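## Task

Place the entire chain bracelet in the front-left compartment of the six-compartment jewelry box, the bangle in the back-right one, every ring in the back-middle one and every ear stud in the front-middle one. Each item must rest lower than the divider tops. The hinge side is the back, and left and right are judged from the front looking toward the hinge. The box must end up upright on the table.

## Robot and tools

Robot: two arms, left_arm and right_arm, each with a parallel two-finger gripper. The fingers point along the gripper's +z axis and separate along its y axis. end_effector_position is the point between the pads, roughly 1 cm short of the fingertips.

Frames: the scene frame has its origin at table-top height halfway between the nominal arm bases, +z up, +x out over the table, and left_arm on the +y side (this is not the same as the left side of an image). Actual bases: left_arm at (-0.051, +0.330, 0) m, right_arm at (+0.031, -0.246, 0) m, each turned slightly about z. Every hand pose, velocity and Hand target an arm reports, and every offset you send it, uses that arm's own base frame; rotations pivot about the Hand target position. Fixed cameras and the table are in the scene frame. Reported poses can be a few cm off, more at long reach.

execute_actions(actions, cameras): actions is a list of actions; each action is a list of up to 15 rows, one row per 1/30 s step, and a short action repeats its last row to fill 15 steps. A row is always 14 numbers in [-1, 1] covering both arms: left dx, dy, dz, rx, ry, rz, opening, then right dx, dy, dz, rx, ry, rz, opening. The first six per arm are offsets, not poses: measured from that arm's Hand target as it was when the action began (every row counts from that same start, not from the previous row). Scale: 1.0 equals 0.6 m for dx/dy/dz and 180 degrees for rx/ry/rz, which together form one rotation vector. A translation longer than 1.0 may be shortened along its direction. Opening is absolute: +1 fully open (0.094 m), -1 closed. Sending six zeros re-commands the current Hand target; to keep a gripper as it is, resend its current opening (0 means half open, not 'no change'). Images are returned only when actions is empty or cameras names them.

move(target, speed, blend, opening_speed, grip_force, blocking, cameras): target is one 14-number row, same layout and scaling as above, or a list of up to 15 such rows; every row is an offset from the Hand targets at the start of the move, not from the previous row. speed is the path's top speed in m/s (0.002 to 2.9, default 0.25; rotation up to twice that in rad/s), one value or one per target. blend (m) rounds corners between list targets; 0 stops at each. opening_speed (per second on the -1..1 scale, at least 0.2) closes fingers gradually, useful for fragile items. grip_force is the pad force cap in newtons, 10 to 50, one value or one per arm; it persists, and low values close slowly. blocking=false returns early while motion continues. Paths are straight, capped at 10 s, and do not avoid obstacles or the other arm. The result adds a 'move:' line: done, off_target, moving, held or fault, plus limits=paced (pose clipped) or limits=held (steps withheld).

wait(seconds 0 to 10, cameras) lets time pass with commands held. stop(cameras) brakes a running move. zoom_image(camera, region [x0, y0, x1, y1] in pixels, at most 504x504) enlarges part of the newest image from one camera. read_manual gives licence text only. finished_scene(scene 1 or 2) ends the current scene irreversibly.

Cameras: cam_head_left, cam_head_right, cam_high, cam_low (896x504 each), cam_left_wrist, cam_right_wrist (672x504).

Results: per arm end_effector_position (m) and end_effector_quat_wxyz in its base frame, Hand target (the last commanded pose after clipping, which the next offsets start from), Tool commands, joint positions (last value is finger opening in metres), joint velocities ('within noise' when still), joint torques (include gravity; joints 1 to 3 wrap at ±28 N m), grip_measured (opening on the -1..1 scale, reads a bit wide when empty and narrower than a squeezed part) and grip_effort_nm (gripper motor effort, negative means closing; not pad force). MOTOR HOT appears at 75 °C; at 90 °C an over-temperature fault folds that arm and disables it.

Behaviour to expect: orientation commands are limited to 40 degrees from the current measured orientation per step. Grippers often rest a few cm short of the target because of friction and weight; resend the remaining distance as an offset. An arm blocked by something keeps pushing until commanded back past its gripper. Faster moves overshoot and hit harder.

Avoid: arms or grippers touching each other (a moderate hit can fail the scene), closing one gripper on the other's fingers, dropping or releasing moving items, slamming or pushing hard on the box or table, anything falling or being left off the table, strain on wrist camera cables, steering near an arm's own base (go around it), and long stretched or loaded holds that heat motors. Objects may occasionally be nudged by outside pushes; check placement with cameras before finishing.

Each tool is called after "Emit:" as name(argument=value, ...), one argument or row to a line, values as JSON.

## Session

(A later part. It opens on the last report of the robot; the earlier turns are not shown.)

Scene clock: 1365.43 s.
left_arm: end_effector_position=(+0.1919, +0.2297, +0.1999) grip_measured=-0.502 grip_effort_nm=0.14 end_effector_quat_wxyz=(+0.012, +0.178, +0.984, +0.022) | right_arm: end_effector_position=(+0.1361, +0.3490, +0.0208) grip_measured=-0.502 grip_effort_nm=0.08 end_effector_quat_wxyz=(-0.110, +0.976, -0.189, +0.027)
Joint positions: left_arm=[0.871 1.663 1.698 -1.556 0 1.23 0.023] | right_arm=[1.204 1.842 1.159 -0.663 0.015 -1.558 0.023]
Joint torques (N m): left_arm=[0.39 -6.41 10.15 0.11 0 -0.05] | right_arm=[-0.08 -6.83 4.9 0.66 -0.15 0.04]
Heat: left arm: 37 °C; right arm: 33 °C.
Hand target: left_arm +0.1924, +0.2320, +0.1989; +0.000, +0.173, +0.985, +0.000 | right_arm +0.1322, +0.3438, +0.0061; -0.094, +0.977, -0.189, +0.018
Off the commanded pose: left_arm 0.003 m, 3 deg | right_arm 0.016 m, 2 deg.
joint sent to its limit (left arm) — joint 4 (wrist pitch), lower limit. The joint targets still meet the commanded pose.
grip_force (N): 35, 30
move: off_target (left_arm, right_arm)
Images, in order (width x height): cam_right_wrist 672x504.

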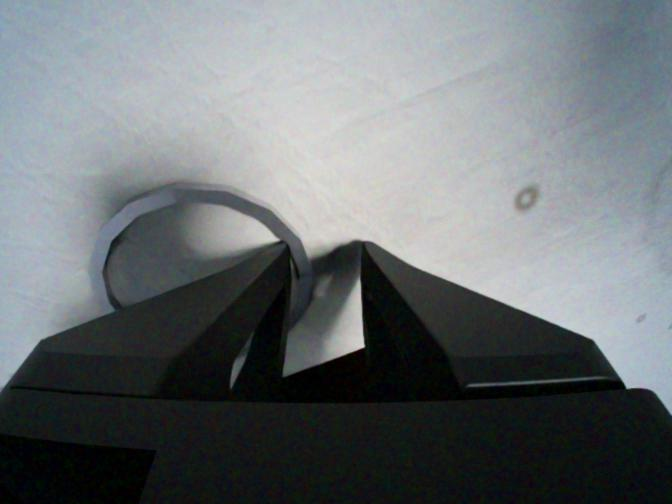

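Emit:
move(
  target=[
    [0,0,0,0,0,0,-0.5, -0.003,-0.006,-0.008,0,0,0,-0.5],
    [0,0,0,0,0,0,-0.5, -0.003,-0.006,-0.008,0,0,0,-0.97],
    [0,0,0,0,0,0,-0.5, 0.002,0.004,0.05,0,0,0,-0.97],
    [0,0,0,0,0,0,-0.5, 0.0,0.0,0.2,0,0,0,-0.97],
  ],
  speed=[0.05, 0.05, 0.06, 0.15],
  blend=[0, 0, 0.01, 0],
  opening_speed=0.4,
  grip_force=[35, 40],
  cameras=["cam_right_wrist", "cam_high"],
)

Scene clock: 1382.87 s.
left_arm: end_effector_position=(+0.1919, +0.2297, +0.1999) grip_measured=-0.502 grip_effort_nm=0.14 end_effector_quat_wxyz=(+0.012, +0.178, +0.984, +0.022) | right_arm: end_effector_position=(+0.1326, +0.3399, +0.1071) grip_measured=-0.906 grip_effort_nm=-0.86 end_effector_quat_wxyz=(-0.073, +0.979, -0.189, +0.021)
Joint positions: left_arm=[0.871 1.663 1.698 -1.556 0 1.23 0.023] | right_arm=[1.204 1.784 1.457 -1.092 0.015 -1.558 0.004]
Joint torques (N m): left_arm=[0.36 -6.42 10.28 0.1 0.01 -0.05] | right_arm=[-0.09 -11.82 10.07 0.21 -0.15 0.04]
Heat: left arm: 37 °C; right arm: 33 °C.
Hand target: left_arm +0.1924, +0.2320, +0.1989; +0.000, +0.173, +0.985, +0.000 | right_arm +0.1321, +0.3438, +0.1260; -0.094, +0.977, -0.189, +0.018
Off the commanded pose: left_arm 0.003 m, 3 deg | right_arm 0.019 m, 2 deg.
joint sent to its limit (left arm) — joint 4 (wrist pitch), lower limit. The joint targets still meet the commanded pose.
grip_force (N): 35, 40
move: off_target (left_arm, right_arm); target 2's new opening was sent with right_arm's hand 0.020 m and 2 deg from that target
Images, in order (width x height): cam_high 896x504, cam_right_wrist 672x504.

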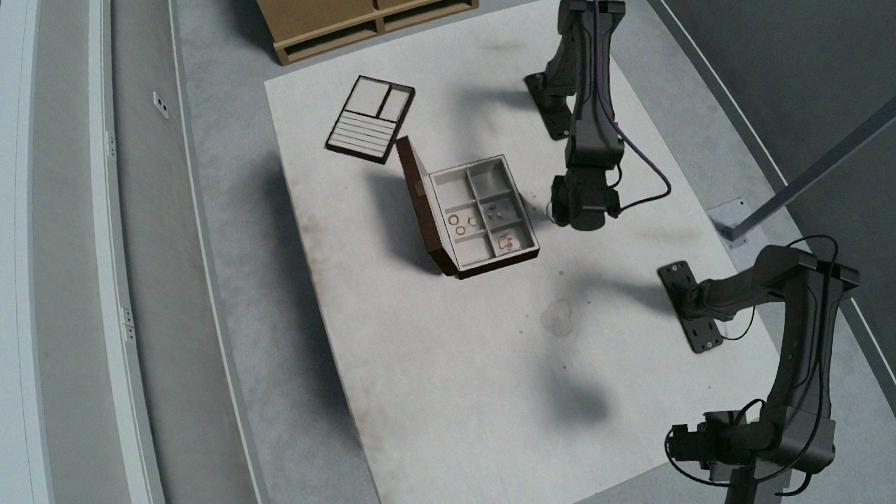

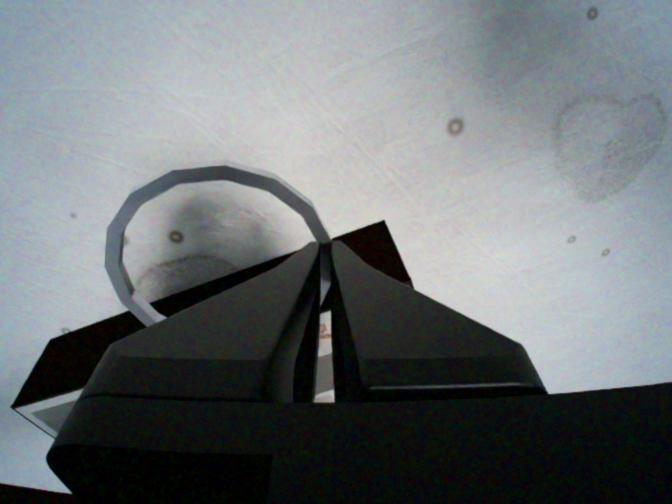

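Emit:
move(
  target=[0,0,0,0,0,0,-0.5, 0.3315,-0.268,0.0033,0.0297,-0.0441,-0.3775,-0.97],
  speed=0.25,
  cameras=["cam_right_wrist", "cam_high", "cam_head_left"],
)

Scene clock: 1439.80 s.
left_arm: end_effector_position=(+0.1919, +0.2297, +0.1999) grip_measured=-0.502 grip_effort_nm=0.14 end_effector_quat_wxyz=(+0.012, +0.178, +0.984, +0.022) | right_arm: end_effector_position=(+0.3179, +0.1767, +0.1214) grip_measured=-0.906 grip_effort_nm=-0.86 end_effector_quat_wxyz=(-0.107, +0.704, -0.692, +0.118)
Joint positions: left_arm=[0.871 1.663 1.698 -1.556 0 1.23 0.023] | right_arm=[0.598 1.675 1.353 -0.989 0.189 -1.014 0.004]
Joint torques (N m): left_arm=[0.38 -6.42 10.24 0.12 -0.01 -0.04] | right_arm=[-0.29 -6.32 11.32 0.74 0.14 0.09]
Heat: left arm: 37 °C; right arm: 36 °C.
Hand target: left_arm +0.1924, +0.2320, +0.1989; +0.000, +0.173, +0.985, +0.000 | right_arm +0.3310, +0.1830, +0.1281; -0.123, +0.696, -0.697, +0.123
Off the commanded pose: left_arm 0.003 m, 3 deg | right_arm 0.016 m, 2 deg.
joint sent to its limit (left arm) — joint 4 (wrist pitch), lower limit. The joint targets still meet the commanded pose.
grip_force (N): 35, 40
move: off_target (left_arm, right_arm)
Images, in order (width x height): cam_head_left 896x504, cam_high 896x504, cam_right_wrist 672x504.

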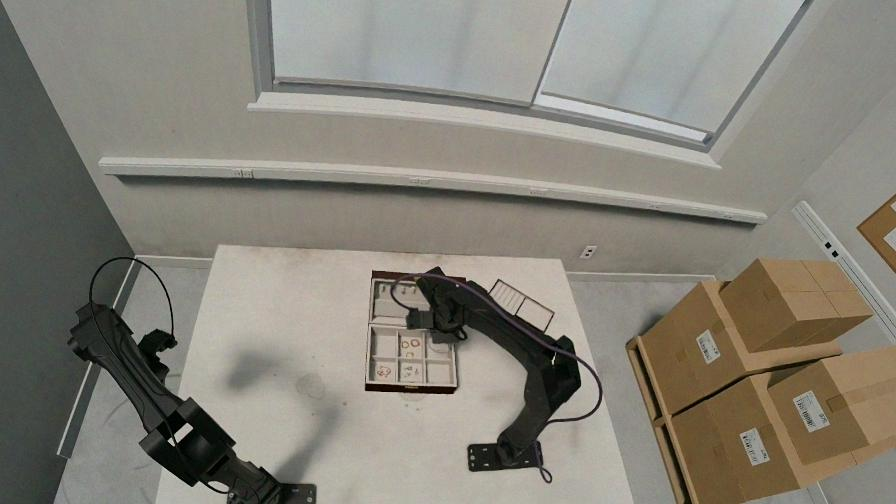

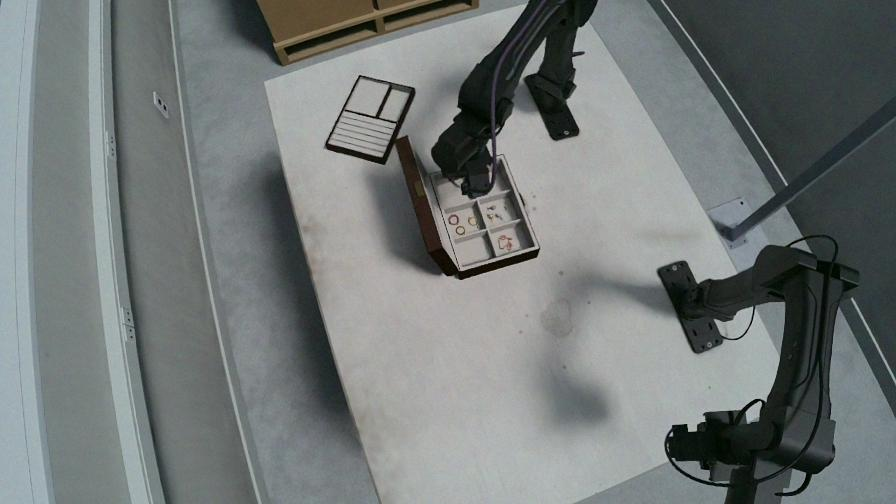

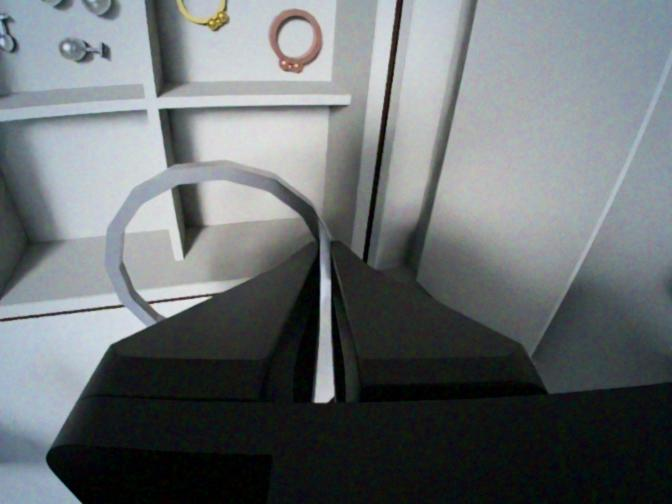

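Emit:
move(
  target=[0,0,0,0,0,0,-0.5, 0.0233,-0.0157,-0.0333,0,0,0,-0.97],
  speed=0.1,
  cameras=["cam_right_wrist"],
)

Scene clock: 1486.20 s.
left_arm: end_effector_position=(+0.1919, +0.2297, +0.1999) grip_measured=-0.502 grip_effort_nm=0.14 end_effector_quat_wxyz=(+0.012, +0.178, +0.984, +0.022) | right_arm: end_effector_position=(+0.3421, +0.1728, +0.1158) grip_measured=-0.906 grip_effort_nm=-0.86 end_effector_quat_wxyz=(-0.126, +0.695, -0.697, +0.128)
Joint positions: left_arm=[0.871 1.663 1.698 -1.556 0 1.23 0.023] | right_arm=[0.553 1.707 1.353 -0.906 0.188 -1.044 0.004]
Joint torques (N m): left_arm=[0.29 -6.34 10.25 0.1 -0.01 -0.03] | right_arm=[-0.5 -6.69 7.16 0.83 -0.01 -0.04]
Heat: left arm: 37 °C; right arm: 36 °C.
Hand target: left_arm +0.1924, +0.2320, +0.1989; +0.000, +0.173, +0.985, +0.000 | right_arm +0.3450, +0.1736, +0.1081; -0.123, +0.696, -0.697, +0.123
Off the commanded pose: left_arm 0.003 m, 3 deg | right_arm 0.008 m, 1 deg.
joint sent to its limit (left arm) — joint 4 (wrist pitch), lower limit. The joint targets still meet the commanded pose.
grip_force (N): 35, 40
move: off_target (left_arm)
Images, in order (width x height): cam_right_wrist 672x504.

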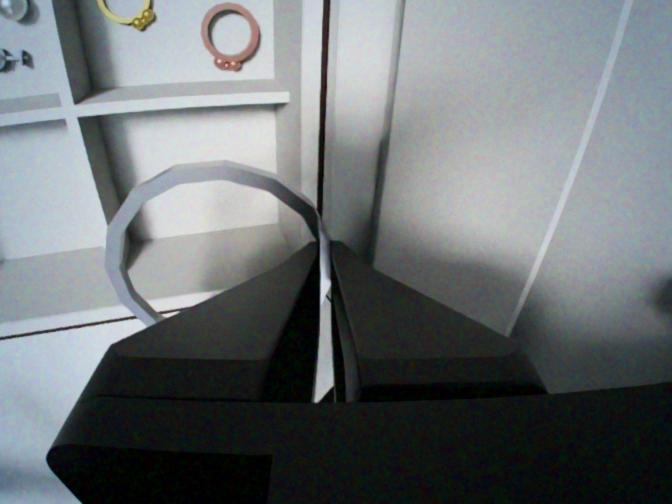

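Emit:
move(
  target=[0,0,0,0,0,0,-0.5, -0.005,-0.0133,-0.0467,0,0,0,-0.97],
  speed=0.1,
  cameras=["cam_right_wrist"],
)

Scene clock: 1512.67 s.
left_arm: end_effector_position=(+0.1919, +0.2297, +0.1999) grip_measured=-0.502 grip_effort_nm=0.14 end_effector_quat_wxyz=(+0.012, +0.178, +0.984, +0.022) | right_arm: end_effector_position=(+0.3427, +0.1679, +0.0905) grip_measured=-0.906 grip_effort_nm=-0.86 end_effector_quat_wxyz=(-0.131, +0.695, -0.695, +0.129)
Joint positions: left_arm=[0.871 1.663 1.698 -1.556 0 1.23 0.023] | right_arm=[0.54 1.707 1.249 -0.79 0.184 -1.06 0.004]
Joint torques (N m): left_arm=[0.39 -6.43 10.13 0.11 0 -0.05] | right_arm=[-0.69 -7.02 5.79 0.84 -0.02 -0.03]
Heat: left arm: 37 °C; right arm: 34 °C.
Hand target: left_arm +0.1924, +0.2320, +0.1989; +0.000, +0.173, +0.985, +0.000 | right_arm +0.3420, +0.1657, +0.0801; -0.123, +0.696, -0.697, +0.123
Off the commanded pose: left_arm 0.003 m, 3 deg | right_arm 0.011 m, 1 deg.
joint sent to its limit (left arm) — joint 4 (wrist pitch), lower limit. The joint targets still meet the commanded pose.
grip_force (N): 35, 40
move: off_target (left_arm, right_arm)
Images, in order (width x height): cam_right_wrist 672x504.

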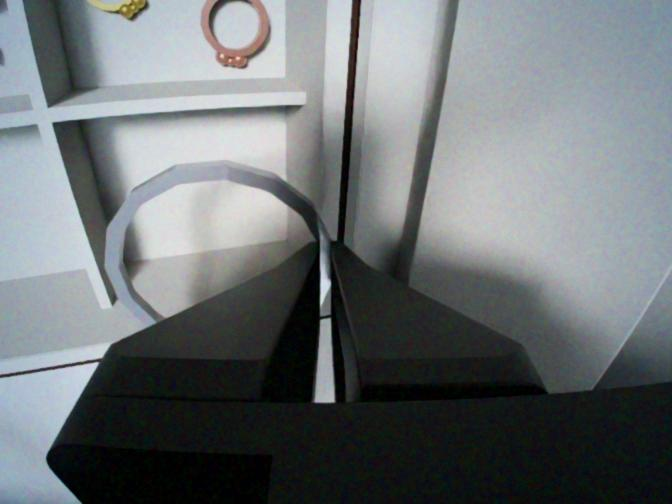

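Emit:
move(
  target=[0,0,0,0,0,0,-0.5, 0.0,0.002,-0.06,0,0,0,-0.97],
  speed=0.08,
  cameras=["cam_right_wrist"],
)

Scene clock: 1552.53 s.
left_arm: end_effector_position=(+0.1919, +0.2297, +0.1999) grip_measured=-0.502 grip_effort_nm=0.14 end_effector_quat_wxyz=(+0.012, +0.178, +0.984, +0.022) | right_arm: end_effector_position=(+0.3430, +0.1687, +0.0550) grip_measured=-0.906 grip_effort_nm=-0.86 end_effector_quat_wxyz=(-0.130, +0.695, -0.695, +0.127)
Joint positions: left_arm=[0.871 1.663 1.698 -1.556 0 1.23 0.023] | right_arm=[0.54 1.75 1.152 -0.654 0.181 -1.06 0.004]
Joint torques (N m): left_arm=[0.42 -6.42 10.24 0.11 0.02 -0.04] | right_arm=[-0.42 -6.93 5.59 0.91 0.03 0]
Heat: left arm: 37 °C; right arm: 33 °C.
Hand target: left_arm +0.1924, +0.2320, +0.1989; +0.000, +0.173, +0.985, +0.000 | right_arm +0.3420, +0.1669, +0.0440; -0.123, +0.696, -0.696, +0.123
Off the commanded pose: left_arm 0.003 m, 3 deg | right_arm 0.011 m, 1 deg.
joint sent to its limit (left arm) — joint 4 (wrist pitch), lower limit. The joint targets still meet the commanded pose.
grip_force (N): 35, 40
move: off_target (left_arm, right_arm)
Images, in order (width x height): cam_right_wrist 672x504.

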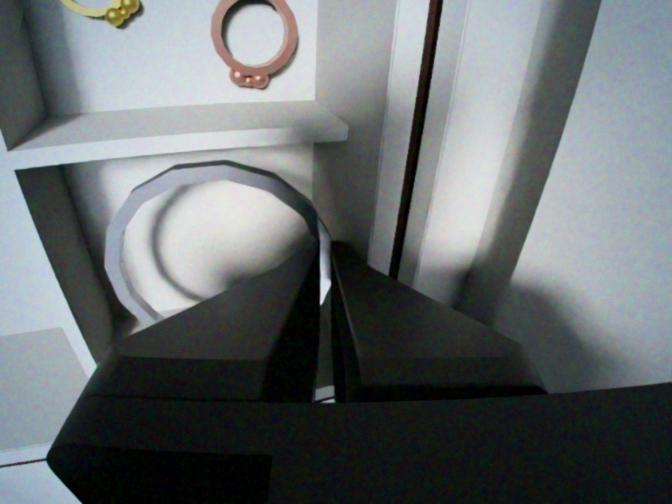

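Emit:
move(
  target=[0,0,0,0,0,0,-0.5, -0.002,0.003,-0.04,0,0,0,-0.97],
  speed=0.05,
  cameras=["cam_right_wrist"],
)

Scene clock: 1563.10 s.
left_arm: end_effector_position=(+0.1919, +0.2297, +0.1999) grip_measured=-0.502 grip_effort_nm=0.14 end_effector_quat_wxyz=(+0.012, +0.178, +0.984, +0.022) | right_arm: end_effector_position=(+0.3435, +0.1690, +0.0322) grip_measured=-0.907 grip_effort_nm=-0.86 end_effector_quat_wxyz=(-0.130, +0.695, -0.695, +0.127)
Joint positions: left_arm=[0.871 1.663 1.698 -1.556 0 1.23 0.023] | right_arm=[0.54 1.786 1.098 -0.563 0.181 -1.06 0.004]
Joint torques (N m): left_arm=[0.35 -6.37 10.25 0.11 0.03 -0.07] | right_arm=[0.13 -6.8 5.22 0.93 0.05 0.07]
Heat: left arm: 37 °C; right arm: 32 °C.
Hand target: left_arm +0.1924, +0.2320, +0.1989; +0.000, +0.173, +0.985, +0.000 | right_arm +0.3408, +0.1687, +0.0200; -0.123, +0.696, -0.696, +0.123
Off the commanded pose: left_arm 0.003 m, 3 deg | right_arm 0.012 m, 1 deg.
joint sent to its limit (left arm) — joint 4 (wrist pitch), lower limit. The joint targets still meet the commanded pose.
grip_force (N): 35, 40
move: off_target (left_arm, right_arm)
Images, in order (width x height): cam_right_wrist 672x504.

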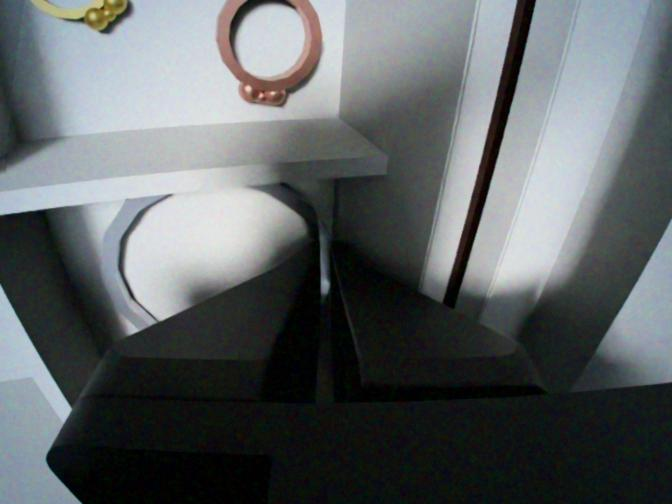

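Emit:
move(
  target=[0,0,0,0,0,0,-0.5, 0.0015,0.001,-0.0183,0,0,0,-0.97],
  speed=0.04,
  cameras=["cam_right_wrist"],
)

Scene clock: 1568.73 s.
left_arm: end_effector_position=(+0.1919, +0.2297, +0.1999) grip_measured=-0.502 grip_effort_nm=0.14 end_effector_quat_wxyz=(+0.012, +0.178, +0.984, +0.022) | right_arm: end_effector_position=(+0.3438, +0.1692, +0.0251) grip_measured=-0.907 grip_effort_nm=-0.86 end_effector_quat_wxyz=(-0.130, +0.695, -0.695, +0.127)
Joint positions: left_arm=[0.871 1.663 1.698 -1.556 0 1.23 0.023] | right_arm=[0.54 1.8 1.085 -0.536 0.181 -1.06 0.004]
Joint torques (N m): left_arm=[0.39 -6.45 10.25 0.11 0.01 -0.05] | right_arm=[0.17 -6.09 4.67 1.08 0.05 0.07]
Heat: left arm: 38 °C; right arm: 32 °C.
Hand target: left_arm +0.1924, +0.2320, +0.1989; +0.000, +0.173, +0.985, +0.000 | right_arm +0.3417, +0.1693, +0.0091; -0.123, +0.696, -0.696, +0.123
Off the commanded pose: left_arm 0.003 m, 3 deg | right_arm 0.016 m, 1 deg.
joint sent to its limit (left arm) — joint 4 (wrist pitch), lower limit. The joint targets still meet the commanded pose.
grip_force (N): 35, 40
move: off_target (left_arm, right_arm)
Images, in order (width x height): cam_right_wrist 672x504.

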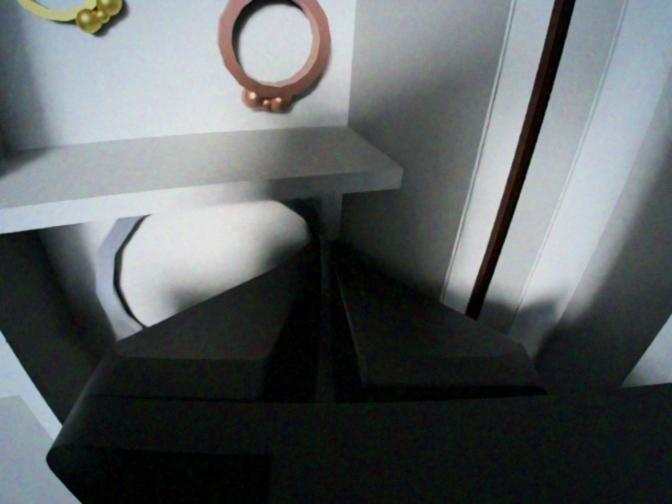

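Emit:
move(
  target=[
    [0,0,0,0,0,0,-0.5, 0.0035,0.0,0.0267,0,0,0,-0.97],
    [0,0,0,0,0,0,-0.5, 0.0035,0.0,0.0267,0,0,0,-0.82],
    [0,0,0,0,0,0,-0.5, -0.008,0.0,0.07,0,0,0,-0.82],
    [0,0,0,0,0,0,-0.5, -0.045,0.0,0.2,0,0,0,-0.82],
  ],
  speed=[0.05, 0.05, 0.04, 0.12],
  blend=[0, 0, 0.005, 0],
  opening_speed=0.3,
  cameras=["cam_right_wrist", "cam_high", "cam_head_left"],
)

Scene clock: 1584.87 s.
left_arm: end_effector_position=(+0.1919, +0.2297, +0.1999) grip_measured=-0.502 grip_effort_nm=0.14 end_effector_quat_wxyz=(+0.012, +0.178, +0.984, +0.022) | right_arm: end_effector_position=(+0.3119, +0.1644, +0.1094) grip_measured=-0.822 grip_effort_nm=0.08 end_effector_quat_wxyz=(-0.101, +0.700, -0.697, +0.118)
Joint positions: left_arm=[0.871 1.663 1.698 -1.556 0 1.23 0.023] | right_arm=[0.578 1.646 1.276 -0.951 0.187 -1.021 0.008]
Joint torques (N m): left_arm=[0.4 -6.38 10.24 0.09 0.02 -0.05] | right_arm=[0.7 -10.56 10.44 0.41 0.12 0.11]
Heat: left arm: 38 °C; right arm: 32 °C.
Hand target: left_arm +0.1924, +0.2320, +0.1989; +0.000, +0.173, +0.985, +0.000 | right_arm +0.3148, +0.1691, +0.1290; -0.123, +0.696, -0.697, +0.123
Off the commanded pose: left_arm 0.003 m, 3 deg | right_arm 0.020 m, 3 deg.
joint sent to its limit (left arm) — joint 4 (wrist pitch), lower limit. The joint targets still meet the commanded pose.
grip_force (N): 35, 40
move: off_target (left_arm, right_arm)
Images, in order (width x height): cam_head_left 896x504, cam_high 896x504, cam_right_wrist 672x504.

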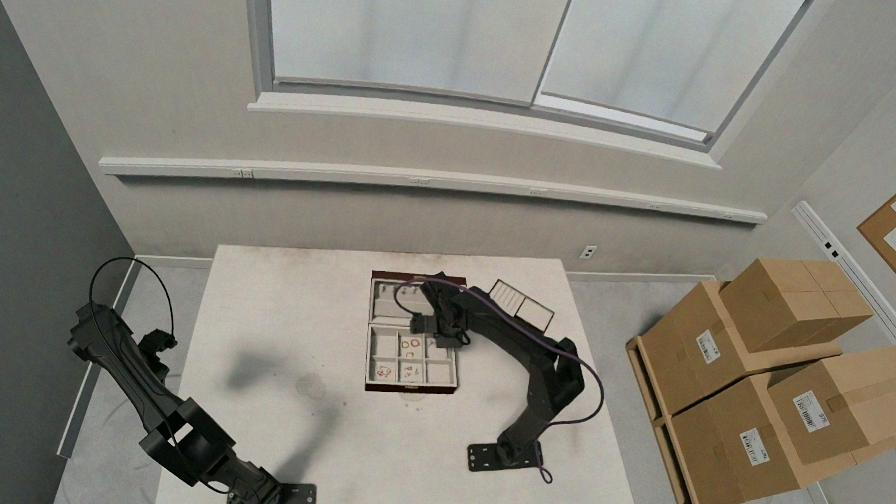

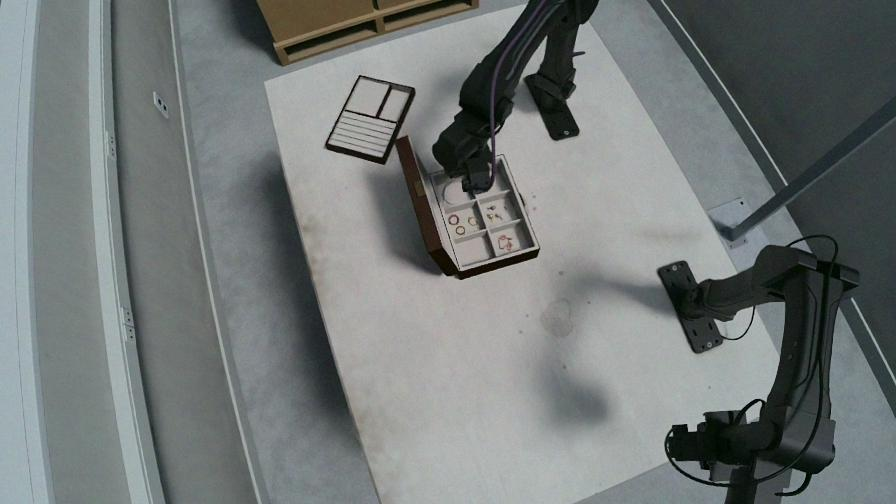

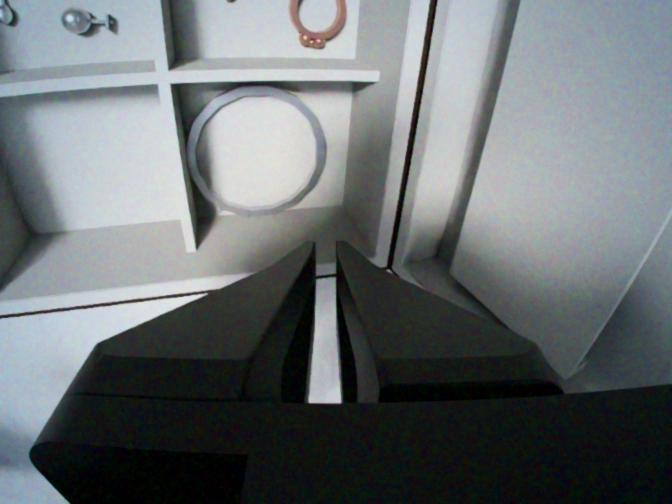

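Emit:
move(
  target=[
    [0,0,0,0,0,0,-0.5, -0.13,-0.06,0.06,0,0,0,-0.82],
    [0,0,0,0,0,0,-0.5, -0.258,-0.232,0.0833,0.0552,0.1020,-0.3123,-0.6],
  ],
  speed=0.25,
  blend=[0.03, 0],
  cameras=["all"],
)

Scene clock: 1605.23 s.
left_arm: end_effector_position=(+0.1919, +0.2297, +0.1999) grip_measured=-0.502 grip_effort_nm=0.14 end_effector_quat_wxyz=(+0.012, +0.178, +0.984, +0.022) | right_arm: end_effector_position=(+0.1681, +0.0314, +0.1807) grip_measured=-0.602 grip_effort_nm=0.08 end_effector_quat_wxyz=(+0.039, -0.292, +0.956, -0.008)
Joint positions: left_arm=[0.871 1.663 1.698 -1.556 0 1.23 0.023] | right_arm=[0.188 1.139 1.189 -1.541 0.008 -0.405 0.019]
Joint torques (N m): left_arm=[0.46 -6.49 10.21 0.1 0.03 -0.06] | right_arm=[-0.66 -3.66 5.03 0.14 -0.11 0.09]
Heat: left arm: 38 °C; right arm: 34 °C.
Hand target: left_arm +0.1924, +0.2320, +0.1989; +0.000, +0.173, +0.985, +0.000 | right_arm +0.1599, +0.0299, +0.1791; +0.000, -0.285, +0.958, +0.000
Off the commanded pose: left_arm 0.003 m, 3 deg | right_arm 0.008 m, 5 deg.
joint sent to its limit (left arm) — joint 4 (wrist pitch), lower limit. The joint targets still meet the commanded pose.
joint sent to its limit (right arm) — joint 4 (wrist pitch), lower limit. The joint targets are off in orientation, not in position.
grip_force (N): 35, 40
move: off_target (left_arm, right_arm); target 2's new opening was sent with right_arm's hand 0.008 m and 5 deg from that target

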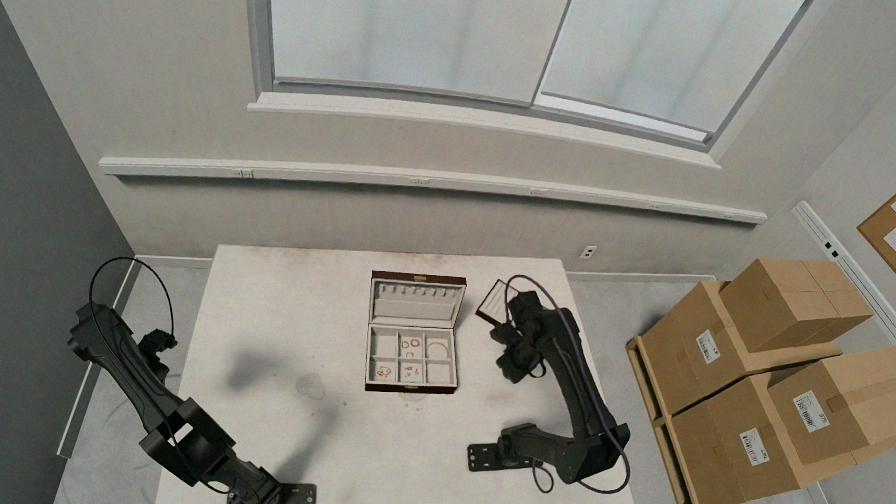

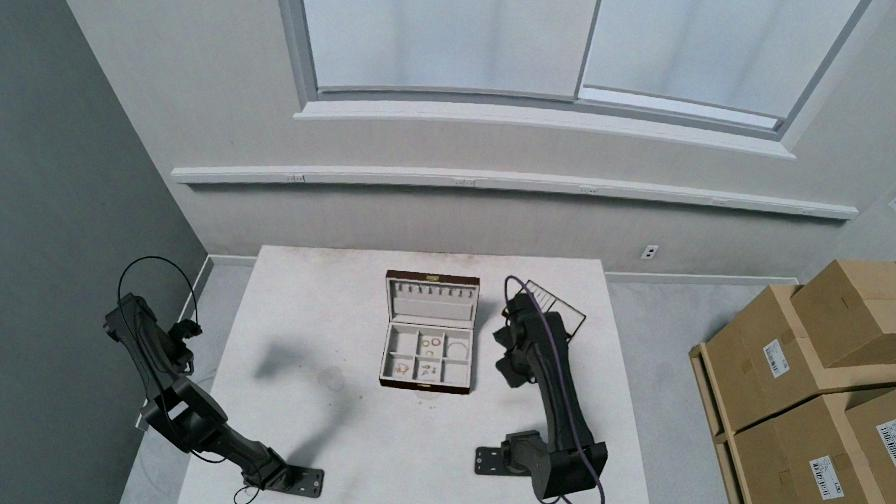

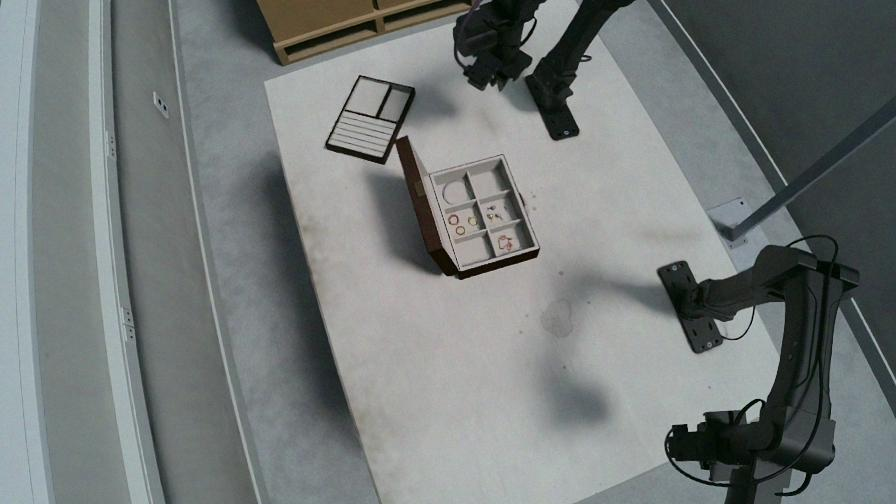

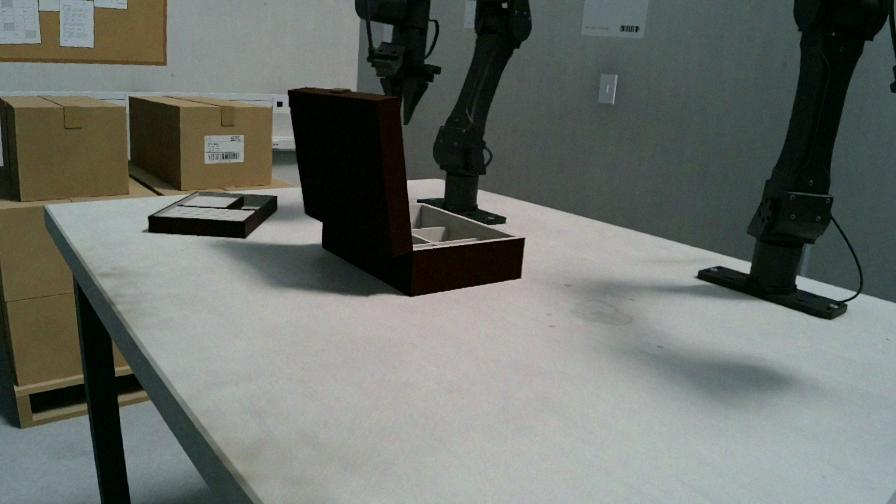

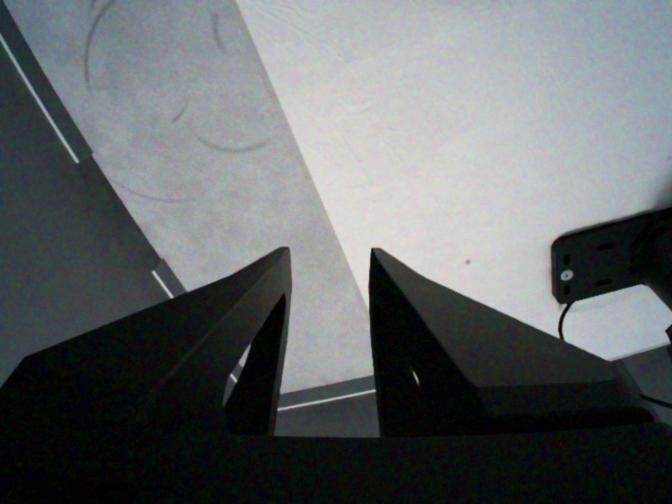

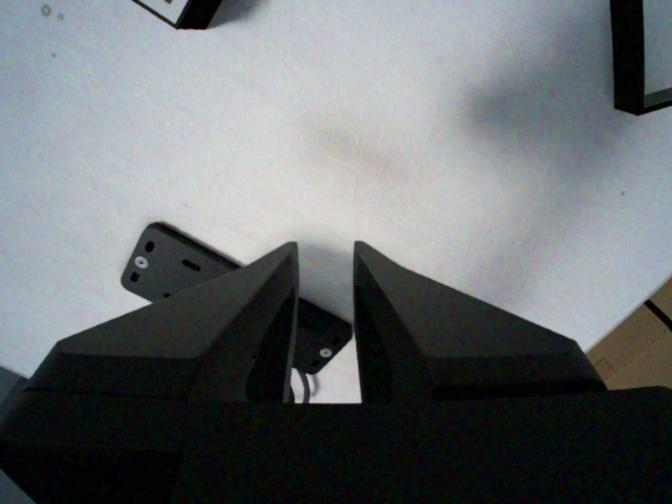

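Emit:
zoom_image(
  camera="cam_high",
  region=[390, 130, 560, 290],
)

Emit:
zoom_image(
  camera="cam_head_left",
  region=[340, 260, 490, 410],
)

Emit:
zoom_image(
  camera="cam_high",
  region=[480, 150, 720, 400],
)

Scaled by 2.965 from the camera's 896x504 image, which has a finer 1280x720 frame.

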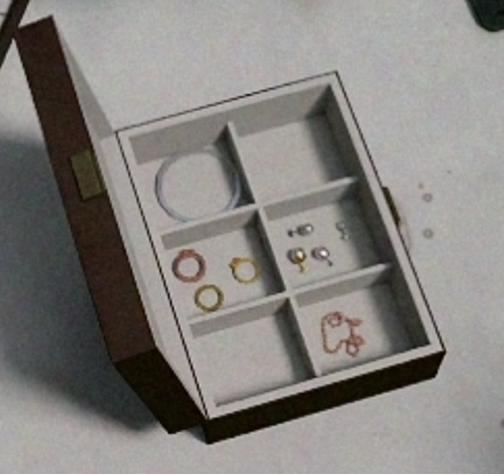

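Scaled by 3.360 from the camera's 896x504 image, which has a finer 1280x720 frame.

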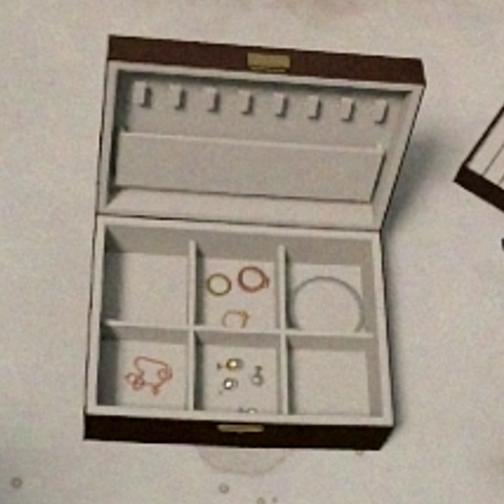

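Scaled by 2.016 from the camera's 896x504 image, which has a finer 1280x720 frame.

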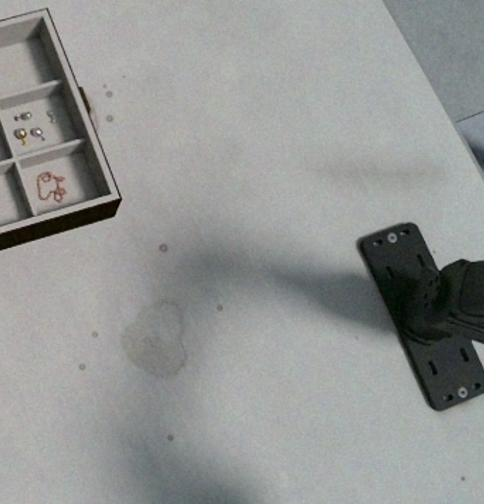

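Emit:
finished_scene(
  scene=2,
)

The scene is finished: the task was done.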